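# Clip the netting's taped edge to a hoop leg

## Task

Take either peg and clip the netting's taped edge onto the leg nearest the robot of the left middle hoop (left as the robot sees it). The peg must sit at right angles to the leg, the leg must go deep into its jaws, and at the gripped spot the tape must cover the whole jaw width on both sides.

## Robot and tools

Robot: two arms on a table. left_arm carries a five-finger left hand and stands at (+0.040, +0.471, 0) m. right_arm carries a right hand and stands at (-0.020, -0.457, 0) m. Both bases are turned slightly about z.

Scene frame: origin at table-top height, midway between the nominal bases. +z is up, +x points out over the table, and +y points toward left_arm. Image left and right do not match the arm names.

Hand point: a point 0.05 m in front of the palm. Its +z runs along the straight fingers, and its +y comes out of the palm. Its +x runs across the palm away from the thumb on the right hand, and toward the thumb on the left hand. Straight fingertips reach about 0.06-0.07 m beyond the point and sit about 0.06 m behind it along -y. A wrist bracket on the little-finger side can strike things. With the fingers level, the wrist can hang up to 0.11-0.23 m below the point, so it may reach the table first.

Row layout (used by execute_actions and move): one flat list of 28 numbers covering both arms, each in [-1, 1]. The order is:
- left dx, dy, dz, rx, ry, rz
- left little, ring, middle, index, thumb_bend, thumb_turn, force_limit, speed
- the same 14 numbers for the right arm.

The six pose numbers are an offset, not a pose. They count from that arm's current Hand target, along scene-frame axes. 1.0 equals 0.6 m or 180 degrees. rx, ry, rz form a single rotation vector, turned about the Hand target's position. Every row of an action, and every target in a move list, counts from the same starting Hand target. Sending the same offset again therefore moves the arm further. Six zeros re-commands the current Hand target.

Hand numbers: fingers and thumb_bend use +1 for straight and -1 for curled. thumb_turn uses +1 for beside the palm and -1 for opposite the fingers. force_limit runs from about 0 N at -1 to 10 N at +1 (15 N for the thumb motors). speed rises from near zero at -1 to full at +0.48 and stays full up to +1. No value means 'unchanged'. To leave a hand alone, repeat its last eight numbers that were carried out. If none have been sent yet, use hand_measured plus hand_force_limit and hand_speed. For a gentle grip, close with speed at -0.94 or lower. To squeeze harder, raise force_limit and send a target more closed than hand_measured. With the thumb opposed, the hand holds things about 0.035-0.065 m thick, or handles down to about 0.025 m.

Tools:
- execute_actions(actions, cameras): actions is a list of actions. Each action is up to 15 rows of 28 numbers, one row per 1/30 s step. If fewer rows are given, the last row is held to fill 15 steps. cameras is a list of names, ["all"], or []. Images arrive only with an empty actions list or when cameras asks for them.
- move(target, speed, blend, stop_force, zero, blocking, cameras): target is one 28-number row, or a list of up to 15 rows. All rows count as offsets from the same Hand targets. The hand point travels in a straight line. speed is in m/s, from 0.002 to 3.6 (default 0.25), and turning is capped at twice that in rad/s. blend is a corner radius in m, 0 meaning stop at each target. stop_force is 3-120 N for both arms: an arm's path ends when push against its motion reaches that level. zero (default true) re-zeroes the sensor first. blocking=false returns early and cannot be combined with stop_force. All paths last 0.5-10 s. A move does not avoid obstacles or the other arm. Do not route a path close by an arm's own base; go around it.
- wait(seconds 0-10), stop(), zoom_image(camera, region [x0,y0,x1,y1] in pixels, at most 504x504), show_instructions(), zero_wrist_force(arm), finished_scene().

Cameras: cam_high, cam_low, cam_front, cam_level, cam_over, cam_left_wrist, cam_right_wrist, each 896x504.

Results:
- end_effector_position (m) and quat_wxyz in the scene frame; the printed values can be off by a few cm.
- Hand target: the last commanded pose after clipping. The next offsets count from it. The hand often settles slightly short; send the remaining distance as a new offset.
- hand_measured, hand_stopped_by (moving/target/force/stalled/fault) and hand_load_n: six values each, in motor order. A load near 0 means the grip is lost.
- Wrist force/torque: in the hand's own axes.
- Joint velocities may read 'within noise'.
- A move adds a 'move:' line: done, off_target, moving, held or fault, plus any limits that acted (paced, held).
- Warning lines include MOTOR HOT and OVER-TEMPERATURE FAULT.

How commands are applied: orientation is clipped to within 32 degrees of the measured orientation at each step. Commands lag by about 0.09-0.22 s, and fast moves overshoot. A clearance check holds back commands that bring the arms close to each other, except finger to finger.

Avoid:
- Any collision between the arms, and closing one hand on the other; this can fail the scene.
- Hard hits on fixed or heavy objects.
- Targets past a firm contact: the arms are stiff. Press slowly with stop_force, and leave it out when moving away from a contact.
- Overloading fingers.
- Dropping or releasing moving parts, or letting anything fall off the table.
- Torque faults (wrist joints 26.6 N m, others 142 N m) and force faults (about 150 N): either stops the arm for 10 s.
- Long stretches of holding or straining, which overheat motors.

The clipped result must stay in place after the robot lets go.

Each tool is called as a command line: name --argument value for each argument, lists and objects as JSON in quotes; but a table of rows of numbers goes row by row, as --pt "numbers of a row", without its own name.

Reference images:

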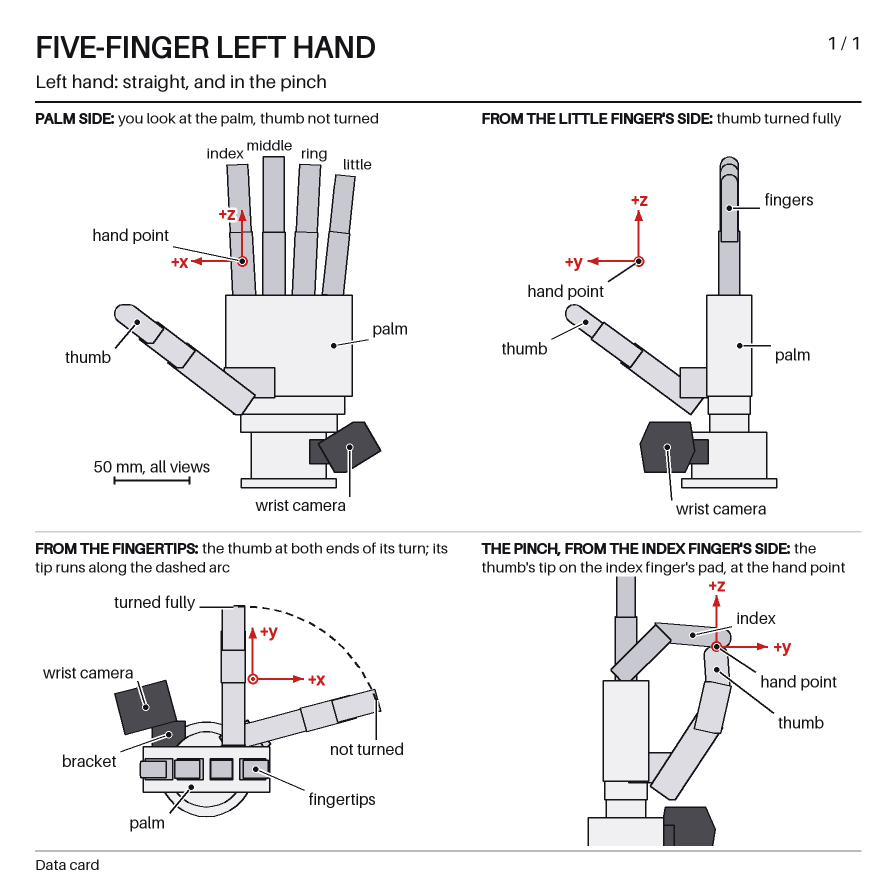

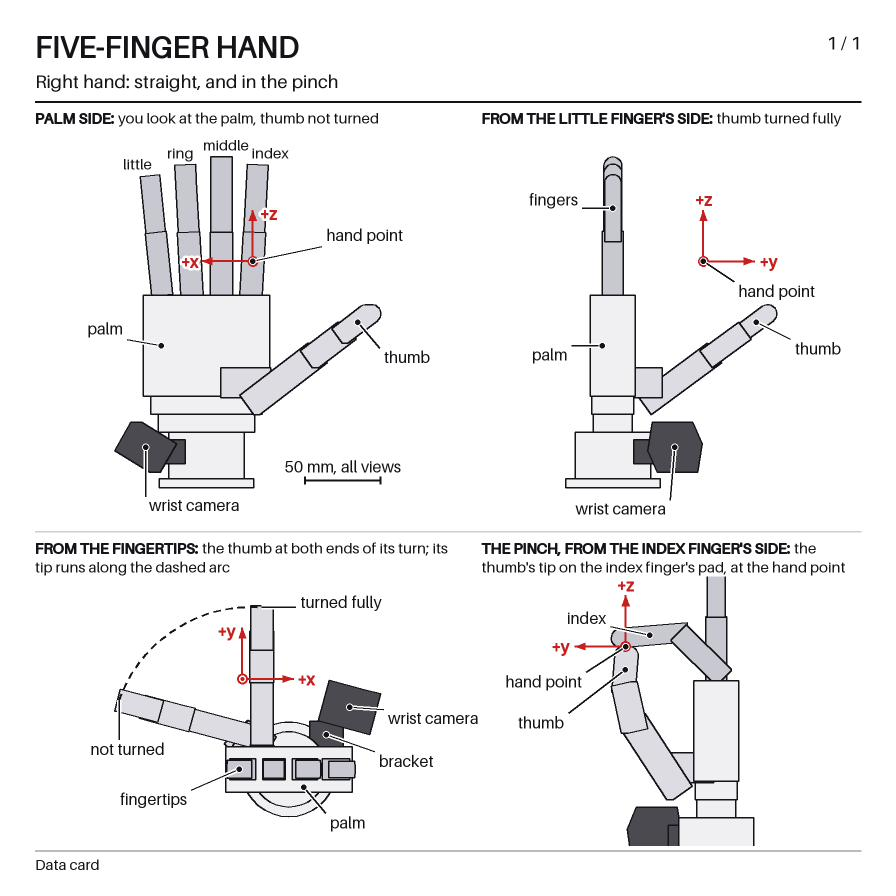

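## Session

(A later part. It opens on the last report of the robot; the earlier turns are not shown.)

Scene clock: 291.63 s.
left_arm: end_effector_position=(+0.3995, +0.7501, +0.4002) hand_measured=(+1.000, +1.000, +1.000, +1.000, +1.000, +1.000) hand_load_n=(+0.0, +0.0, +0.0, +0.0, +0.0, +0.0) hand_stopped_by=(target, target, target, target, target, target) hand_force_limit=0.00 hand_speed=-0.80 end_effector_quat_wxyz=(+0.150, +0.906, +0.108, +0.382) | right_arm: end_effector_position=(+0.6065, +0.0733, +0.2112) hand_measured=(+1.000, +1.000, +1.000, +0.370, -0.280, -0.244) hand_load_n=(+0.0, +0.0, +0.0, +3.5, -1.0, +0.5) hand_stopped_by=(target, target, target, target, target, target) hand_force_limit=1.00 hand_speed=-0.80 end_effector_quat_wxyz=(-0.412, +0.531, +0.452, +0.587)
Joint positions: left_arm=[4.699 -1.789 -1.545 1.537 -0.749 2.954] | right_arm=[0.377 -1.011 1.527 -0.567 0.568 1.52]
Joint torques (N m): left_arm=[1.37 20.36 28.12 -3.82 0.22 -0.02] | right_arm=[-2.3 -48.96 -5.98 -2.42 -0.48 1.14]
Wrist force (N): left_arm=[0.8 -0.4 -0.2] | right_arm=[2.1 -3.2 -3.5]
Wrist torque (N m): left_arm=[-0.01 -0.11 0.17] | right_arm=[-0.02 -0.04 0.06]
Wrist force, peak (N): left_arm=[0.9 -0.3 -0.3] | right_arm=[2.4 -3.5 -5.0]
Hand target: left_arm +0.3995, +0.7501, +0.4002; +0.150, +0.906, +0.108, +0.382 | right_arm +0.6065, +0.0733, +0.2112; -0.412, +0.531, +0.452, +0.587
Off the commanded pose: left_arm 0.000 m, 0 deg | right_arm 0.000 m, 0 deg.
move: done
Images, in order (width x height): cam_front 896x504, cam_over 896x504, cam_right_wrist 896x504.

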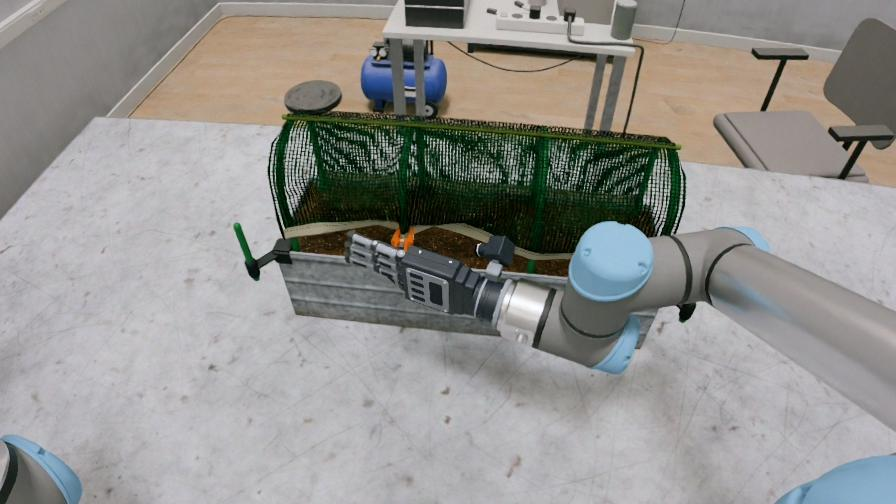

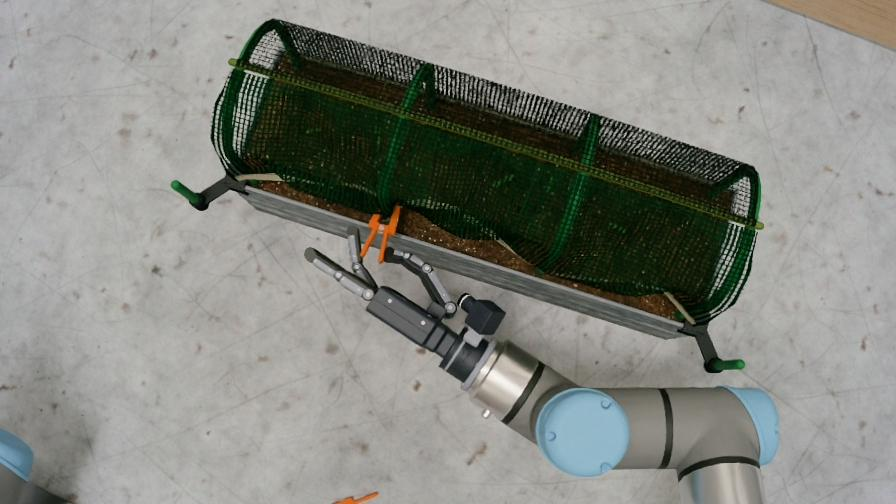

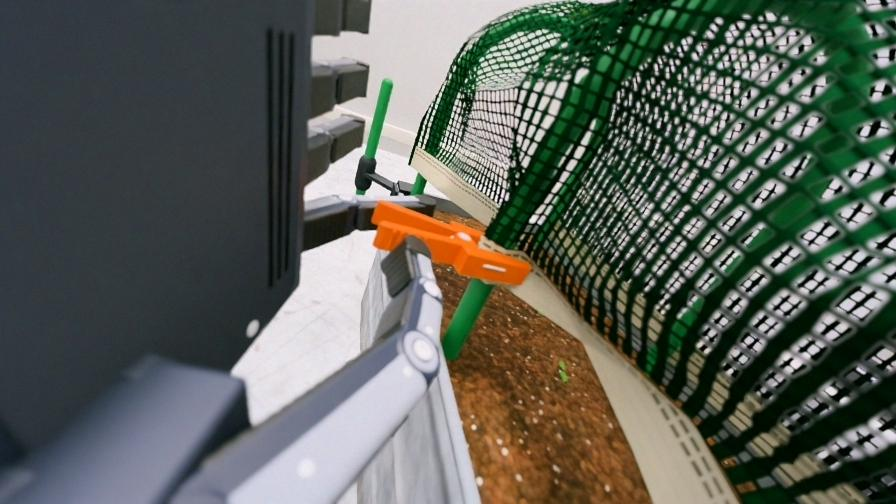

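move --pt "0 0 0 0 0 0 1 1 1 1 1 1 0.0 -0.8 0 0 0 0 0 0 1 1 1 0.48 -0.2 -0.30 1.0 -0.8" --speed 0.01 --cameras '["cam_front","cam_over","cam_right_wrist"]'

zoom_image --camera "cam_front" --region '[385, 220, 430, 260]'

zoom_image --camera "cam_right_wrist" --region '[340, 160, 580, 330]'

zoom_image --camera "cam_over" --region '[350, 205, 410, 265]'

Scene clock: 292.43 s.
left_arm: end_effector_position=(+0.3995, +0.7501, +0.4002) hand_measured=(+1.000, +1.000, +1.000, +1.000, +1.000, +1.000) hand_load_n=(+0.0, +0.0, +0.0, +0.0, +0.0, +0.0) hand_stopped_by=(target, target, target, target, target, target) hand_force_limit=0.00 hand_speed=-0.80 end_effector_quat_wxyz=(+0.150, +0.906, +0.108, +0.382) | right_arm: end_effector_position=(+0.6065, +0.0733, +0.2112) hand_measured=(+1.000, +1.000, +1.000, +0.480, -0.200, -0.300) hand_load_n=(+0.0, +0.0, +0.0, -0.5, +0.0, +0.0) hand_stopped_by=(target, target, target, target, target, target) hand_force_limit=1.00 hand_speed=-0.80 end_effector_quat_wxyz=(-0.412, +0.531, +0.452, +0.587)
Joint positions: left_arm=[4.699 -1.789 -1.545 1.537 -0.749 2.954] | right_arm=[0.377 -1.011 1.527 -0.567 0.568 1.52]
Joint torques (N m): left_arm=[1.07 19.91 28.03 -3.83 0.11 -0.12] | right_arm=[0.44 -49.1 -7.13 -1.8 -0.41 1.13]
Wrist force (N): left_arm=[0.9 -0.5 -0.2] | right_arm=[2.1 0.1 -1.0]
Wrist torque (N m): left_arm=[-0.03 -0.13 0.18] | right_arm=[0.03 -0.05 0.06]
Wrist force, peak (N): left_arm=[1.1 -0.3 -0.3] | right_arm=[2.3 -3.0 -3.9]
Hand target: left_arm +0.3995, +0.7501, +0.4002; +0.150, +0.906, +0.108, +0.382 | right_arm +0.6065, +0.0733, +0.2112; -0.412, +0.531, +0.452, +0.587
Off the commanded pose: left_arm 0.000 m, 0 deg | right_arm 0.000 m, 0 deg.
move: done
Images, in order (width x height): cam_front 896x504, cam_over 896x504, cam_right_wrist 896x504.

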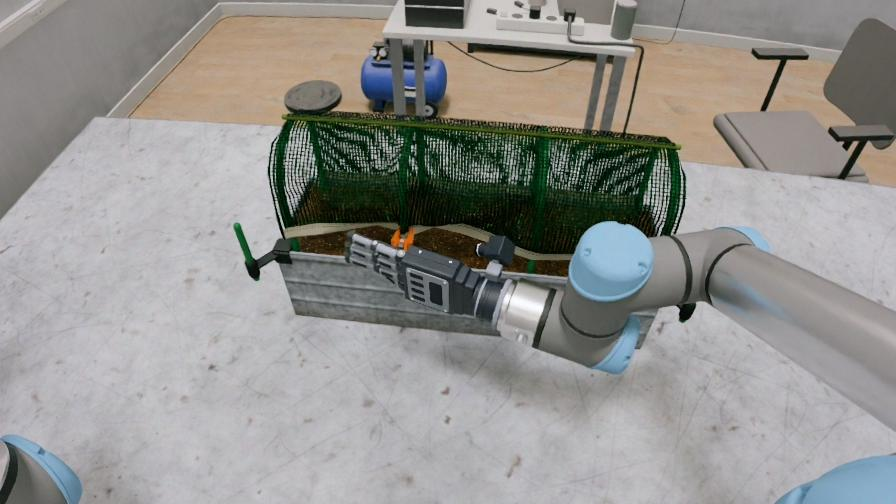

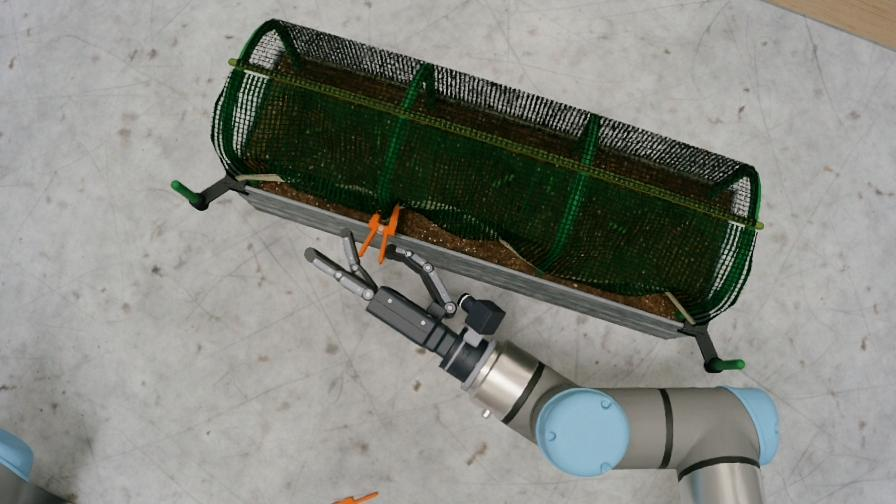

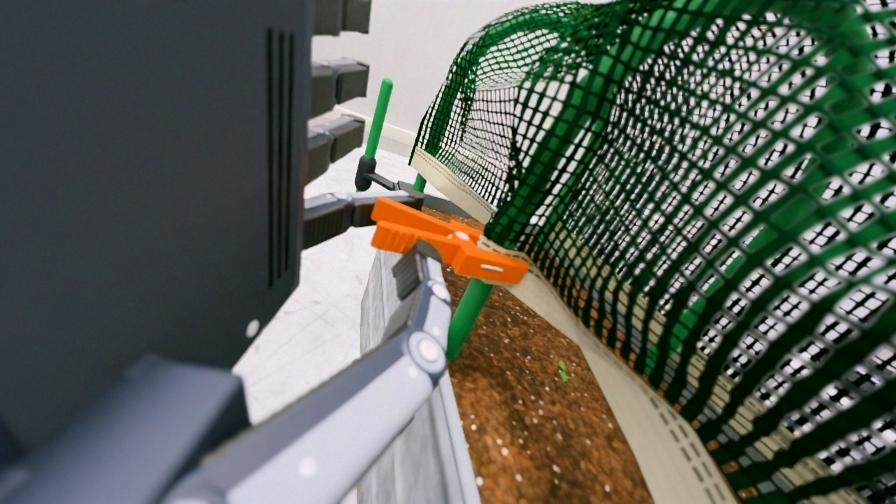

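Scaled by 11.200 from the camera's 896x504 image, which has a finer 1280x720 frame.

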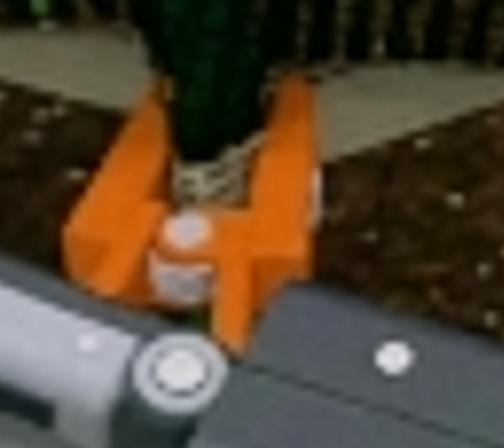

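Scaled by 2.100 from the camera's 896x504 image, which has a finer 1280x720 frame.

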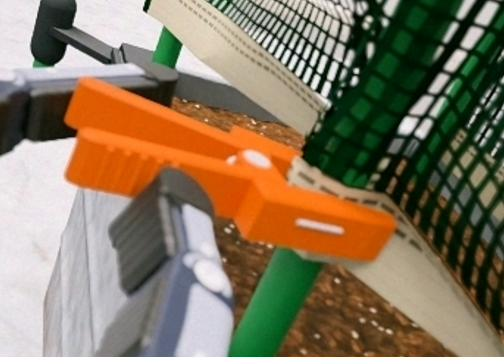

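Scaled by 8.400 from the camera's 896x504 image, which has a finer 1280x720 frame.

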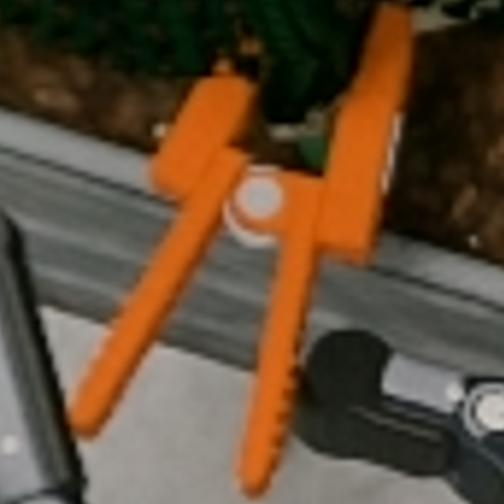

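move --pt "0 0 0 0 0 0 1 1 1 1 1 1 0.0 -0.8 0 -0.005 0 0 0 0 1 1 1 1.0 -0.1 -0.30 1.0 -0.6" --speed 0.01 --cameras '["cam_front","cam_over","cam_right_wrist","cam_level"]'

zoom_image --camera "cam_over" --region '[350, 205, 410, 265]'

zoom_image --camera "cam_right_wrist" --region '[340, 160, 580, 330]'

Scene clock: 293.87 s.
left_arm: end_effector_position=(+0.3995, +0.7501, +0.4002) hand_measured=(+1.000, +1.000, +1.000, +1.000, +1.000, +1.000) hand_load_n=(+0.0, +0.0, +0.0, +0.0, +0.0, -0.5) hand_stopped_by=(target, target, target, target, target, target) hand_force_limit=0.00 hand_speed=-0.80 end_effector_quat_wxyz=(+0.150, +0.906, +0.108, +0.382) | right_arm: end_effector_position=(+0.6065, +0.0704, +0.2112) hand_measured=(+1.000, +1.000, +1.000, +1.000, -0.100, -0.300) hand_load_n=(+0.0, +0.0, +0.0, +0.0, +0.0, +0.0) hand_stopped_by=(target, target, target, target, target, target) hand_force_limit=1.00 hand_speed=-0.60 end_effector_quat_wxyz=(-0.412, +0.531, +0.452, +0.587)
Joint positions: left_arm=[4.699 -1.789 -1.545 1.537 -0.749 2.954] | right_arm=[0.372 -1.014 1.532 -0.57 0.563 1.521]
Joint torques (N m): left_arm=[1.37 20.77 27.15 -3.69 0.29 -0.08] | right_arm=[-5.29 -48.74 -5.34 -2.76 -1.42 1.41]
Wrist force (N): left_arm=[0.8 -0.3 -0.3] | right_arm=[2.1 0.2 -0.9]
Wrist torque (N m): left_arm=[0.00 -0.11 0.17] | right_arm=[0.04 -0.05 0.06]
Wrist force, peak (N): left_arm=[0.9 -0.5 -0.3] | right_arm=[2.4 0.3 -1.1]
Hand target: left_arm +0.3995, +0.7501, +0.4002; +0.150, +0.906, +0.108, +0.382 | right_arm +0.6065, +0.0703, +0.2112; -0.412, +0.531, +0.452, +0.587
Off the commanded pose: left_arm 0.000 m, 0 deg | right_arm 0.000 m, 0 deg.
move: done
Images, in order (width x height): cam_front 896x504, cam_level 896x504, cam_over 896x504, cam_right_wrist 896x504.

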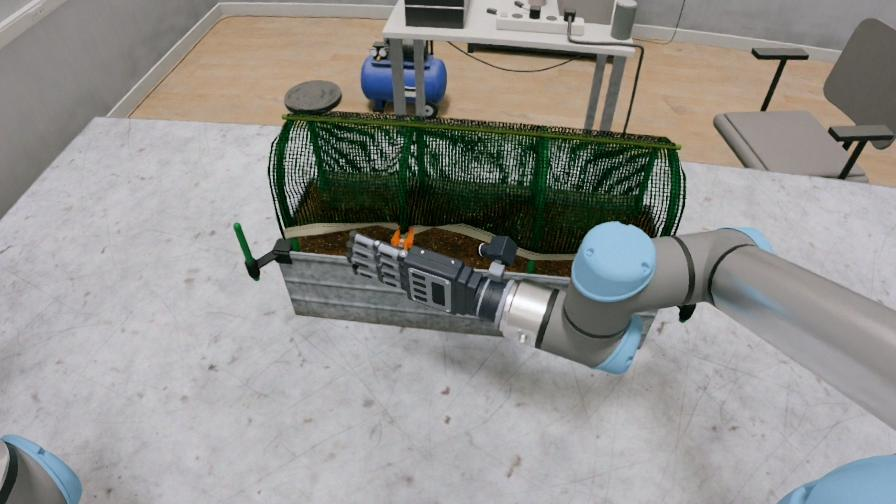

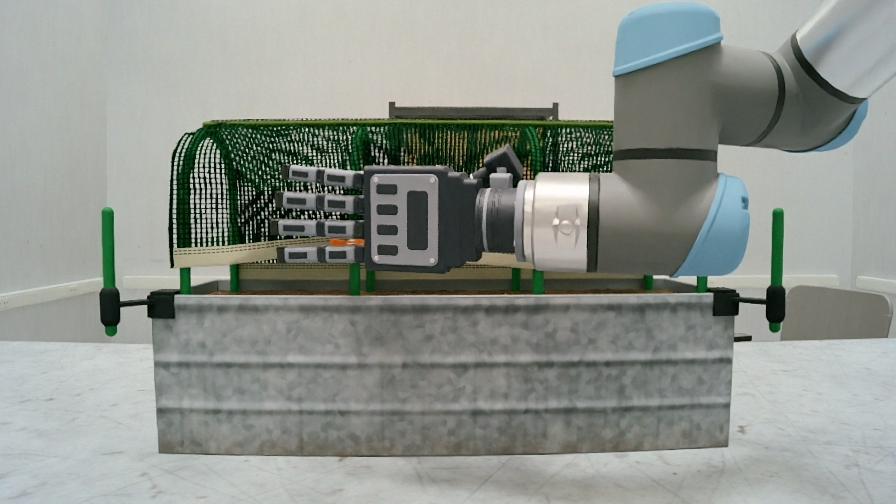

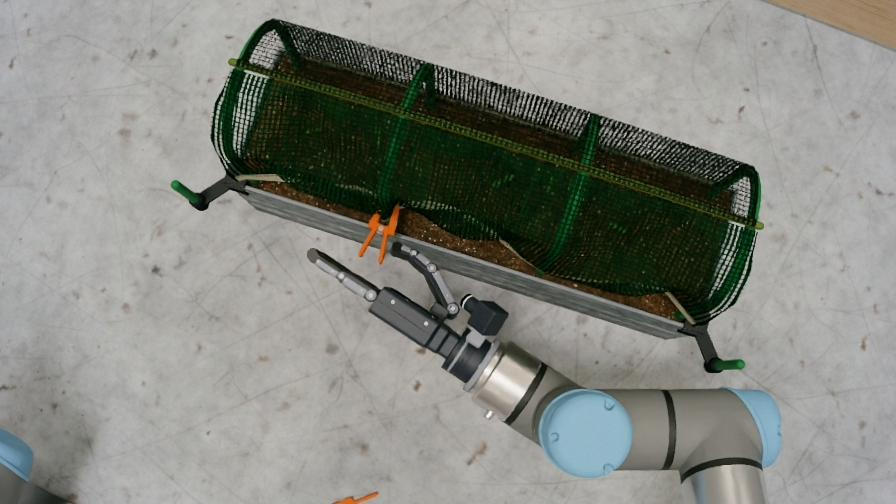

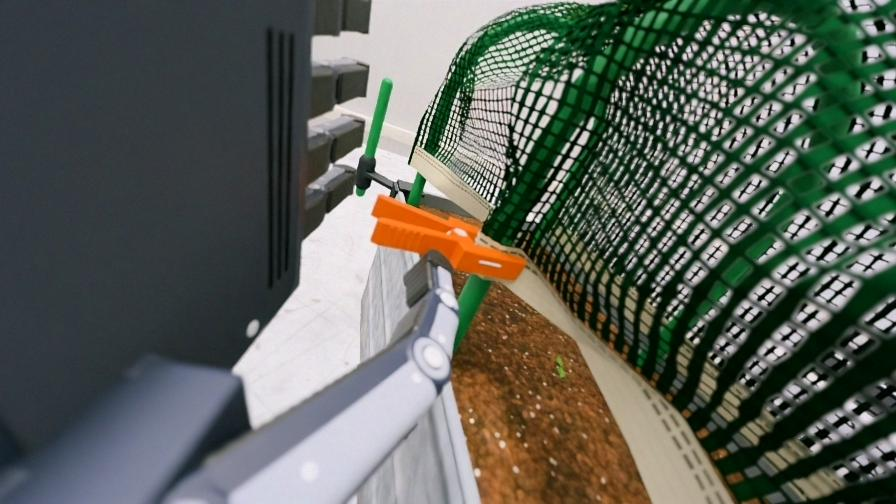

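Scaled by 8.400 from the camera's 896x504 image, which has a finer 1280x720 frame.

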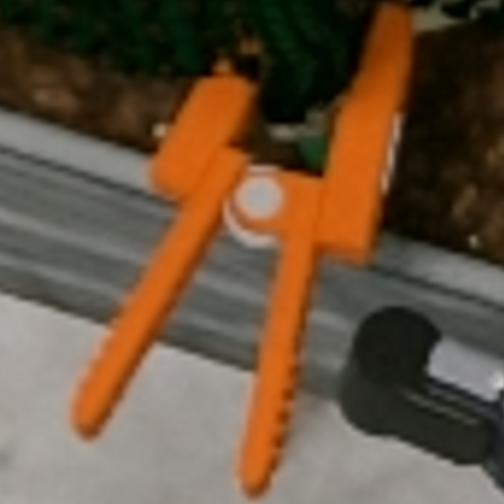

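Scaled by 2.100 from the camera's 896x504 image, which has a finer 1280x720 frame.

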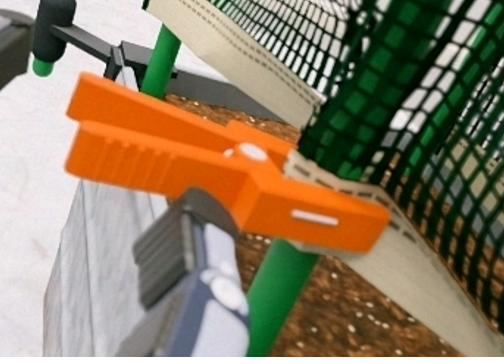

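move --pt "0 0 0 0 0 0 1 1 1 1 1 1 0.0 -0.8 0 -0.01 0 0 0 0 1 1 1 1.0 -0.1 -0.30 1.0 -0.6" --speed 0.02 --cameras '["cam_over","cam_level","cam_front","cam_right_wrist"]'

Scene clock: 295.57 s.
left_arm: end_effector_position=(+0.3995, +0.7501, +0.4002) hand_measured=(+1.000, +1.000, +1.000, +1.000, +1.000, +1.000) hand_load_n=(-0.5, +0.0, +0.0, +0.0, +0.0, +0.0) hand_stopped_by=(target, target, target, target, target, target) hand_force_limit=0.00 hand_speed=-0.80 end_effector_quat_wxyz=(+0.150, +0.906, +0.108, +0.382) | right_arm: end_effector_position=(+0.6065, +0.0645, +0.2112) hand_measured=(+1.000, +1.000, +1.000, +1.000, -0.100, -0.300) hand_load_n=(+0.0, +0.0, +0.0, +0.0, +0.0, +0.5) hand_stopped_by=(target, target, target, target, target, target) hand_force_limit=1.00 hand_speed=-0.60 end_effector_quat_wxyz=(-0.412, +0.531, +0.452, +0.587)
Joint positions: left_arm=[4.699 -1.789 -1.545 1.537 -0.749 2.954] | right_arm=[0.362 -1.02 1.543 -0.575 0.553 1.522]
Joint torques (N m): left_arm=[0.85 20.77 27.86 -3.79 0.12 -0.07] | right_arm=[-5.07 -48.82 -4.61 -2.7 -1.22 1.36]
Wrist force (N): left_arm=[1.0 -0.4 -0.3] | right_arm=[1.8 0.0 -1.0]
Wrist torque (N m): left_arm=[0.00 -0.14 0.18] | right_arm=[0.01 -0.02 0.04]
Wrist force, peak (N): left_arm=[1.1 -0.3 -0.2] | right_arm=[2.2 0.2 -1.4]
Hand target: left_arm +0.3995, +0.7501, +0.4002; +0.150, +0.906, +0.108, +0.382 | right_arm +0.6065, +0.0643, +0.2112; -0.412, +0.531, +0.452, +0.587
Off the commanded pose: left_arm 0.000 m, 0 deg | right_arm 0.000 m, 0 deg.
move: done
Images, in order (width x height): cam_front 896x504, cam_level 896x504, cam_over 896x504, cam_right_wrist 896x504.

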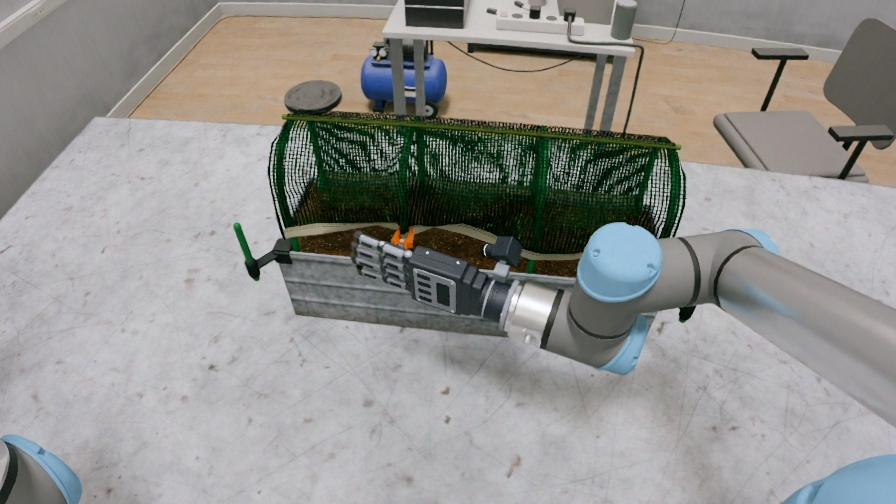

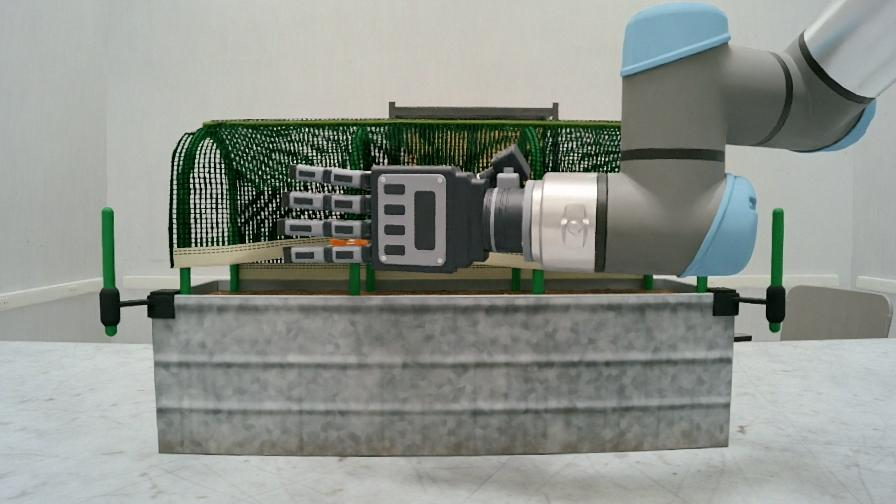

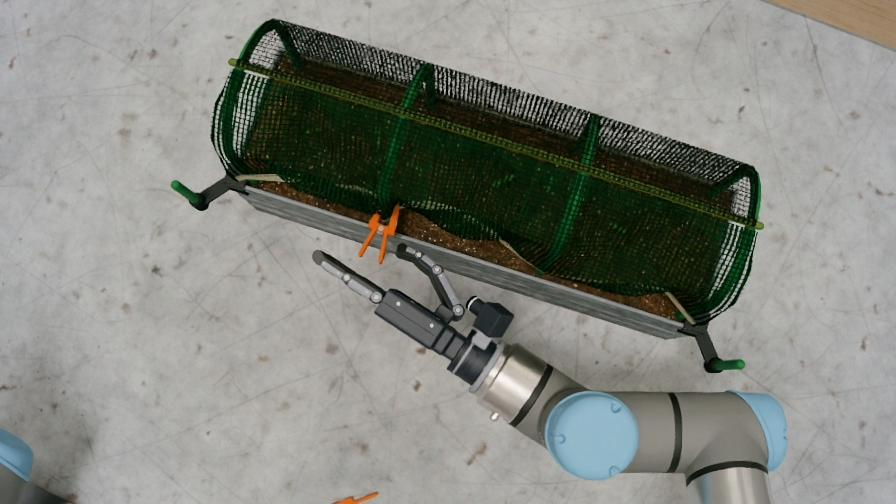

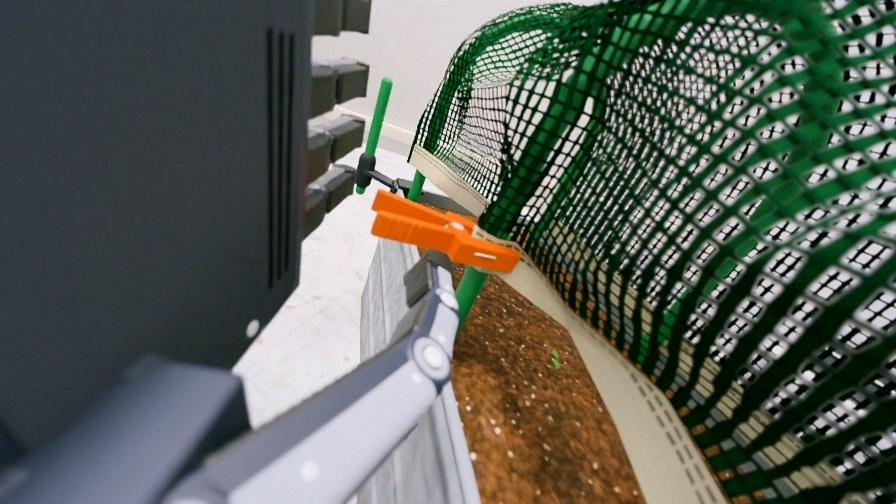

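zoom_image --camera "cam_right_wrist" --region '[340, 150, 560, 320]'

zoom_image --camera "cam_over" --region '[340, 190, 430, 270]'

Scaled by 2.291 from the camera's 896x504 image, which has a finer 1280x720 frame.

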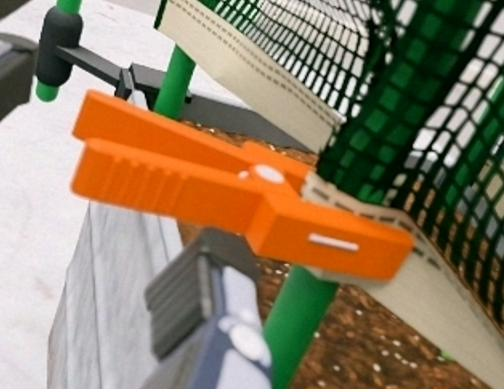

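Scaled by 5.600 from the camera's 896x504 image, which has a finer 1280x720 frame.

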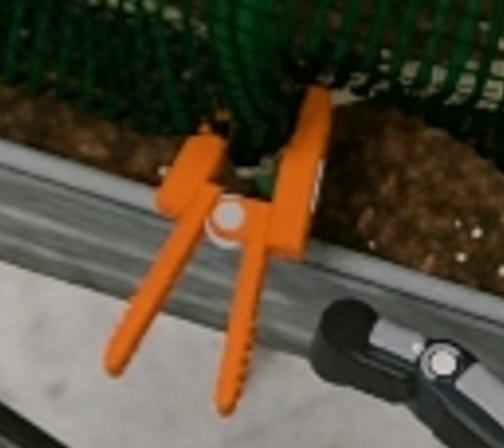

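move --pt "0 0 0 0 0 0 1 1 1 1 1 1 0.0 -0.8 -0.17 -0.01 0 0 0 0 1 1 1 1.0 -0.1 -0.30 1.0 -0.6" --speed 0.05 --cameras '["cam_over","cam_level","cam_front"]'

Scene clock: 302.27 s.
left_arm: end_effector_position=(+0.3995, +0.7501, +0.4002) hand_measured=(+1.000, +1.000, +1.000, +1.000, +1.000, +1.000) hand_load_n=(+0.0, +0.0, +0.0, +0.0, +0.0, +0.0) hand_stopped_by=(target, target, target, target, target, target) hand_force_limit=0.00 hand_speed=-0.80 end_effector_quat_wxyz=(+0.150, +0.906, +0.108, +0.382) | right_arm: end_effector_position=(+0.5047, +0.0583, +0.2112) hand_measured=(+1.000, +1.000, +1.000, +1.000, -0.100, -0.300) hand_load_n=(+0.0, -0.5, +0.0, +0.0, +0.0, +0.5) hand_stopped_by=(target, target, target, target, target, target) hand_force_limit=1.00 hand_speed=-0.60 end_effector_quat_wxyz=(-0.412, +0.531, +0.452, +0.587)
Joint positions: left_arm=[4.699 -1.789 -1.545 1.537 -0.749 2.954] | right_arm=[0.413 -1.202 1.829 -0.675 0.604 1.517]
Joint torques (N m): left_arm=[1.73 20.46 28.4 -3.77 0.08 0] | right_arm=[6.37 -41.98 -4.02 -2.86 1.88 0.75]
Wrist force (N): left_arm=[0.8 -0.3 -0.4] | right_arm=[2.1 0.4 -1.2]
Wrist torque (N m): left_arm=[0.01 -0.11 0.17] | right_arm=[0.09 -0.03 0.20]
Wrist force, peak (N): left_arm=[1.1 -0.5 -0.4] | right_arm=[2.4 0.1 -1.0]
Hand target: left_arm +0.3995, +0.7501, +0.4002; +0.150, +0.906, +0.108, +0.382 | right_arm +0.5045, +0.0583, +0.2112; -0.412, +0.531, +0.452, +0.587
Off the commanded pose: left_arm 0.000 m, 0 deg | right_arm 0.000 m, 0 deg.
move: done
Images, in order (width x height): cam_front 896x504, cam_level 896x504, cam_over 896x504.

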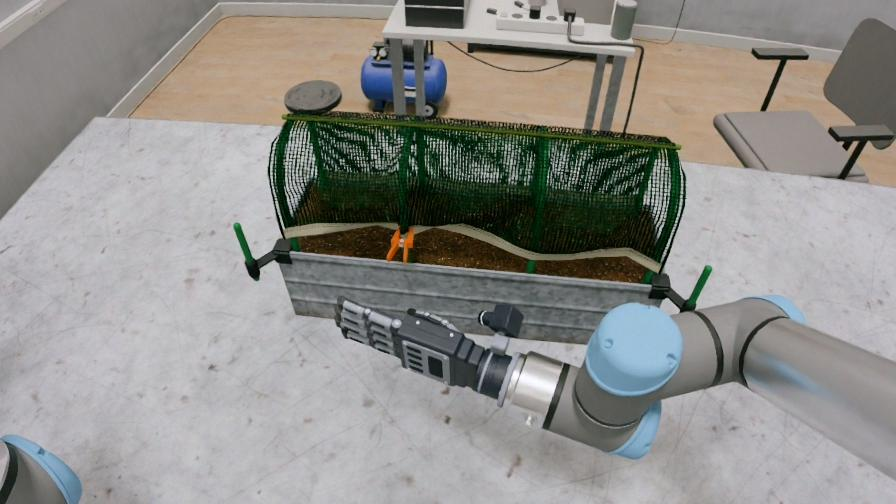

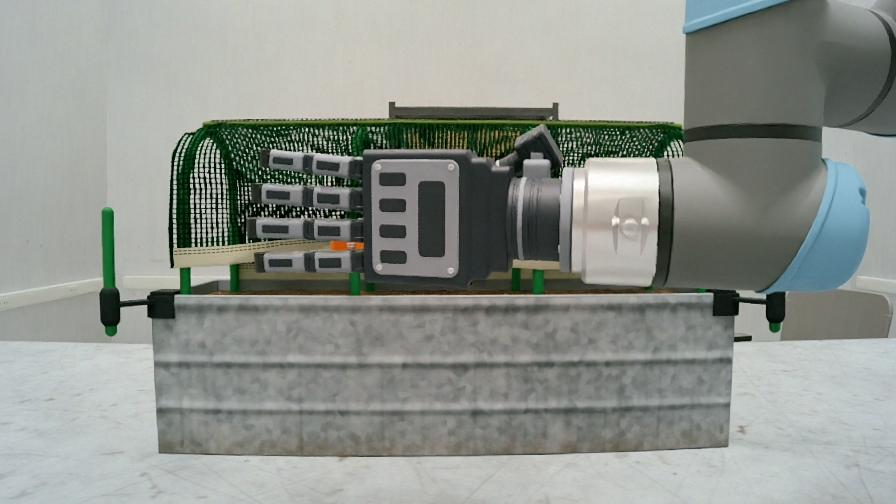

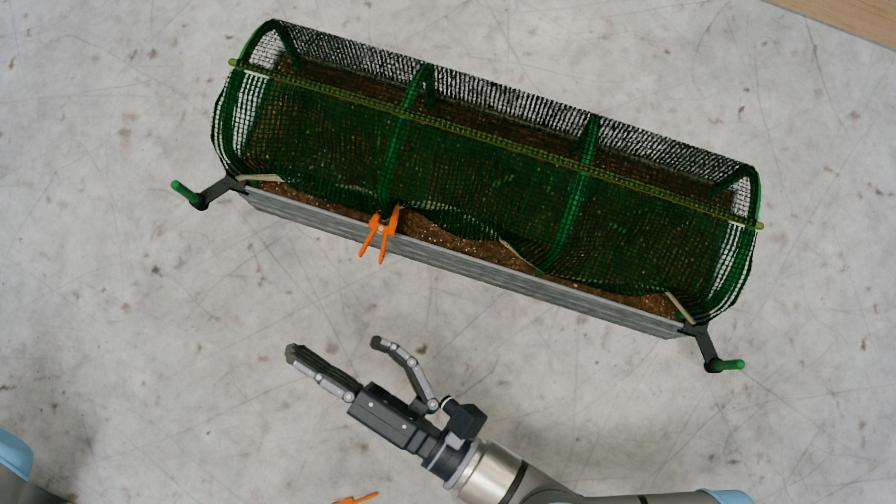

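move --pt "0 0 0 0 0 0 1 1 1 1 1 1 0.0 -0.8 -0.083 -0.417 0.15 0 0 0 1 1 1 1.0 -0.1 -0.30 1.0 -0.6" --speed 0.2 --cameras '["all"]'

Scene clock: 305.00 s.
left_arm: end_effector_position=(+0.3995, +0.7501, +0.4002) hand_measured=(+1.000, +1.000, +1.000, +1.000, +1.000, +1.000) hand_load_n=(+0.0, +0.0, +0.0, +0.0, +0.0, +0.0) hand_stopped_by=(target, target, target, target, target, target) hand_force_limit=0.00 hand_speed=-0.80 end_effector_quat_wxyz=(+0.150, +0.906, +0.108, +0.382) | right_arm: end_effector_position=(+0.4548, -0.1917, +0.3012) hand_measured=(+1.000, +1.000, +1.000, +1.000, -0.100, -0.300) hand_load_n=(+0.0, +0.0, +0.0, +0.0, +0.0, +0.0) hand_stopped_by=(target, target, target, target, target, target) hand_force_limit=1.00 hand_speed=-0.60 end_effector_quat_wxyz=(-0.404, +0.541, +0.457, +0.579)
Joint positions: left_arm=[4.699 -1.789 -1.545 1.537 -0.749 2.954] | right_arm=[-0.212 -1.694 2.113 -0.618 -0.014 1.676]
Joint torques (N m): left_arm=[0.97 21.19 27.35 -3.62 0.12 0] | right_arm=[-4.89 -5.83 -30.25 0.95 -1.05 -1.11]
Wrist force (N): left_arm=[1.0 -0.3 -0.1] | right_arm=[1.9 0.2 -0.8]
Wrist torque (N m): left_arm=[0.00 -0.13 0.18] | right_arm=[0.03 -0.05 0.16]
Wrist force, peak (N): left_arm=[1.1 -0.4 -0.1] | right_arm=[2.2 0.3 -1.7]
Hand target: left_arm +0.3995, +0.7501, +0.4002; +0.150, +0.906, +0.108, +0.382 | right_arm +0.4547, -0.1919, +0.3012; -0.412, +0.531, +0.452, +0.587
Off the commanded pose: left_arm 0.000 m, 0 deg | right_arm 0.000 m, 2 deg.
move: done

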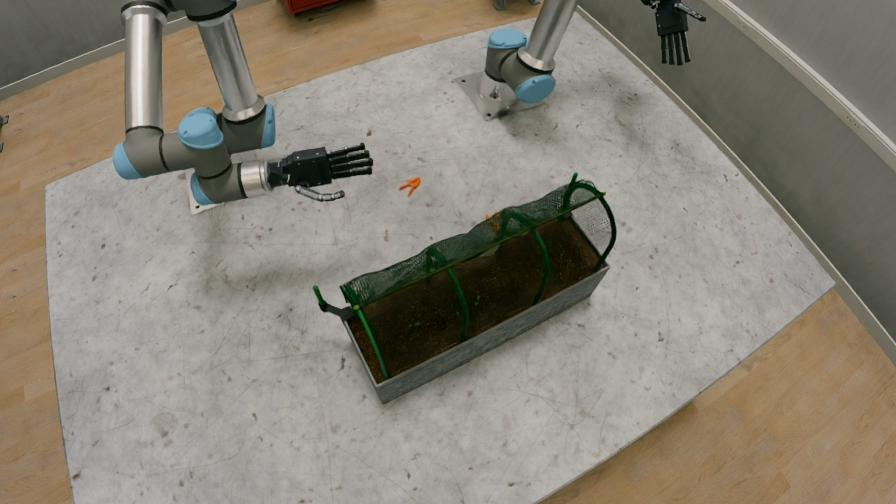

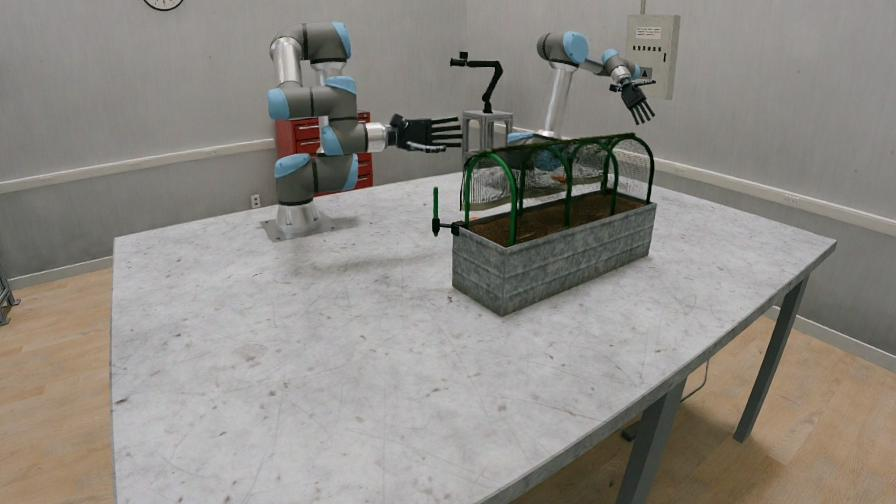

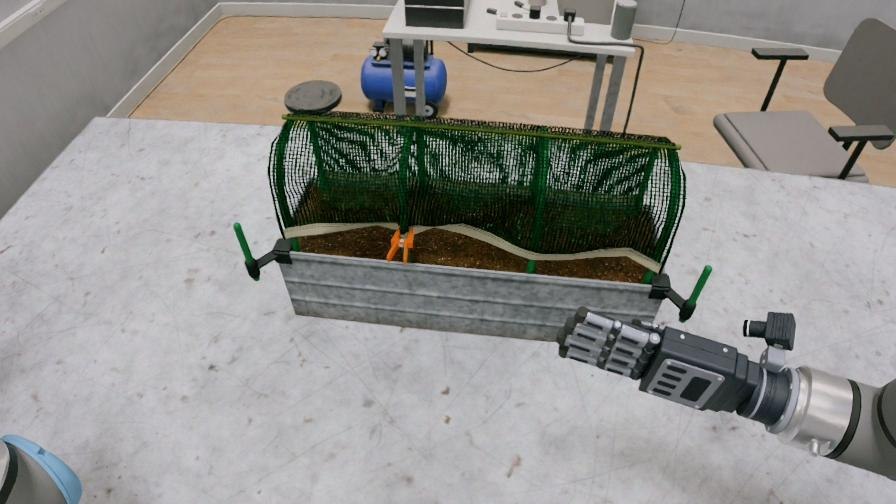

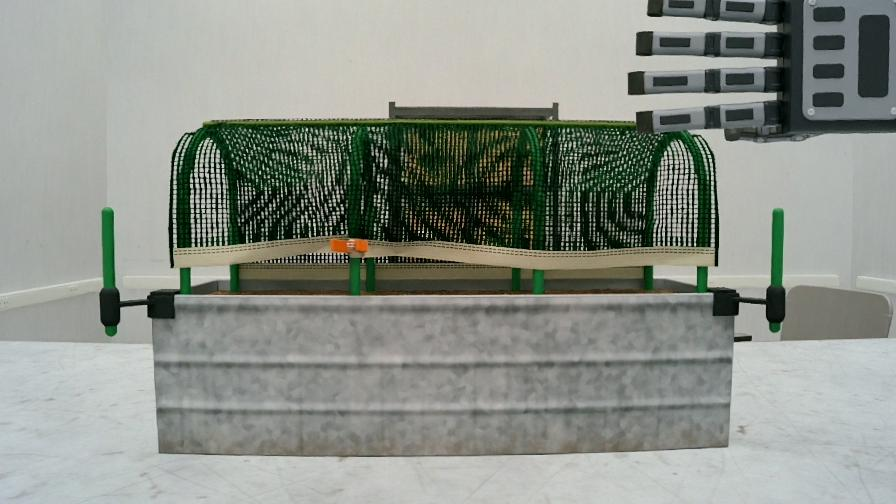

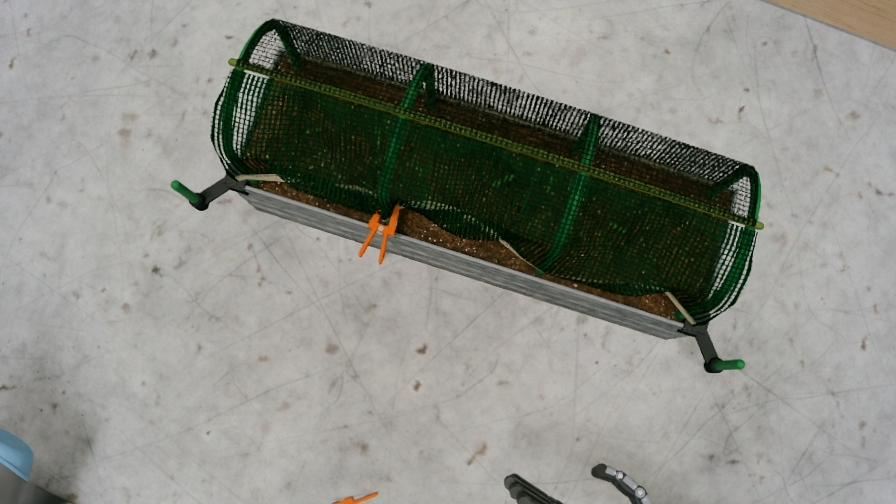

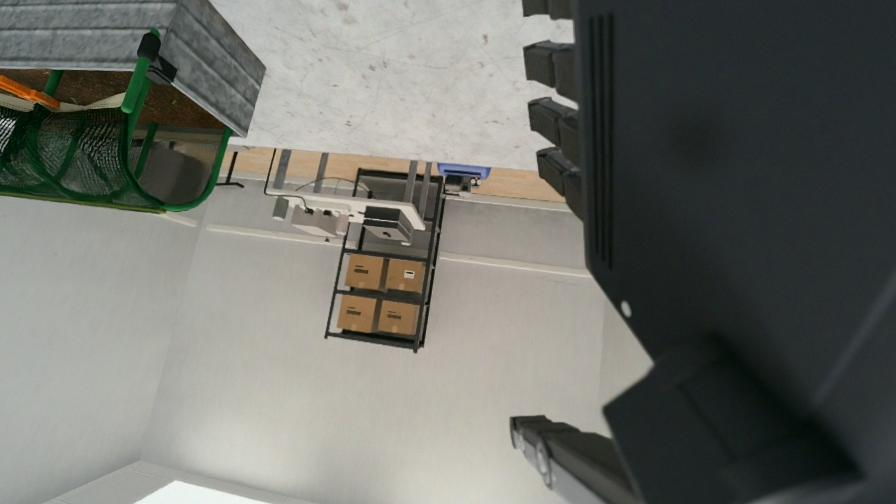

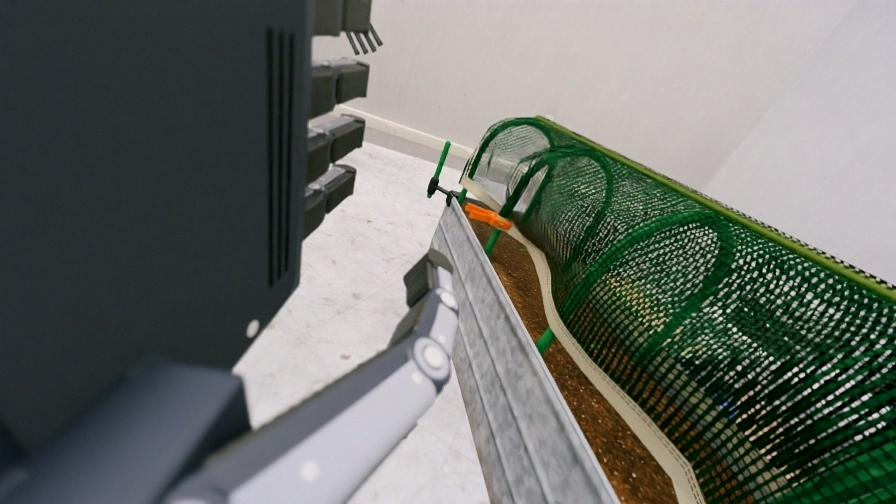

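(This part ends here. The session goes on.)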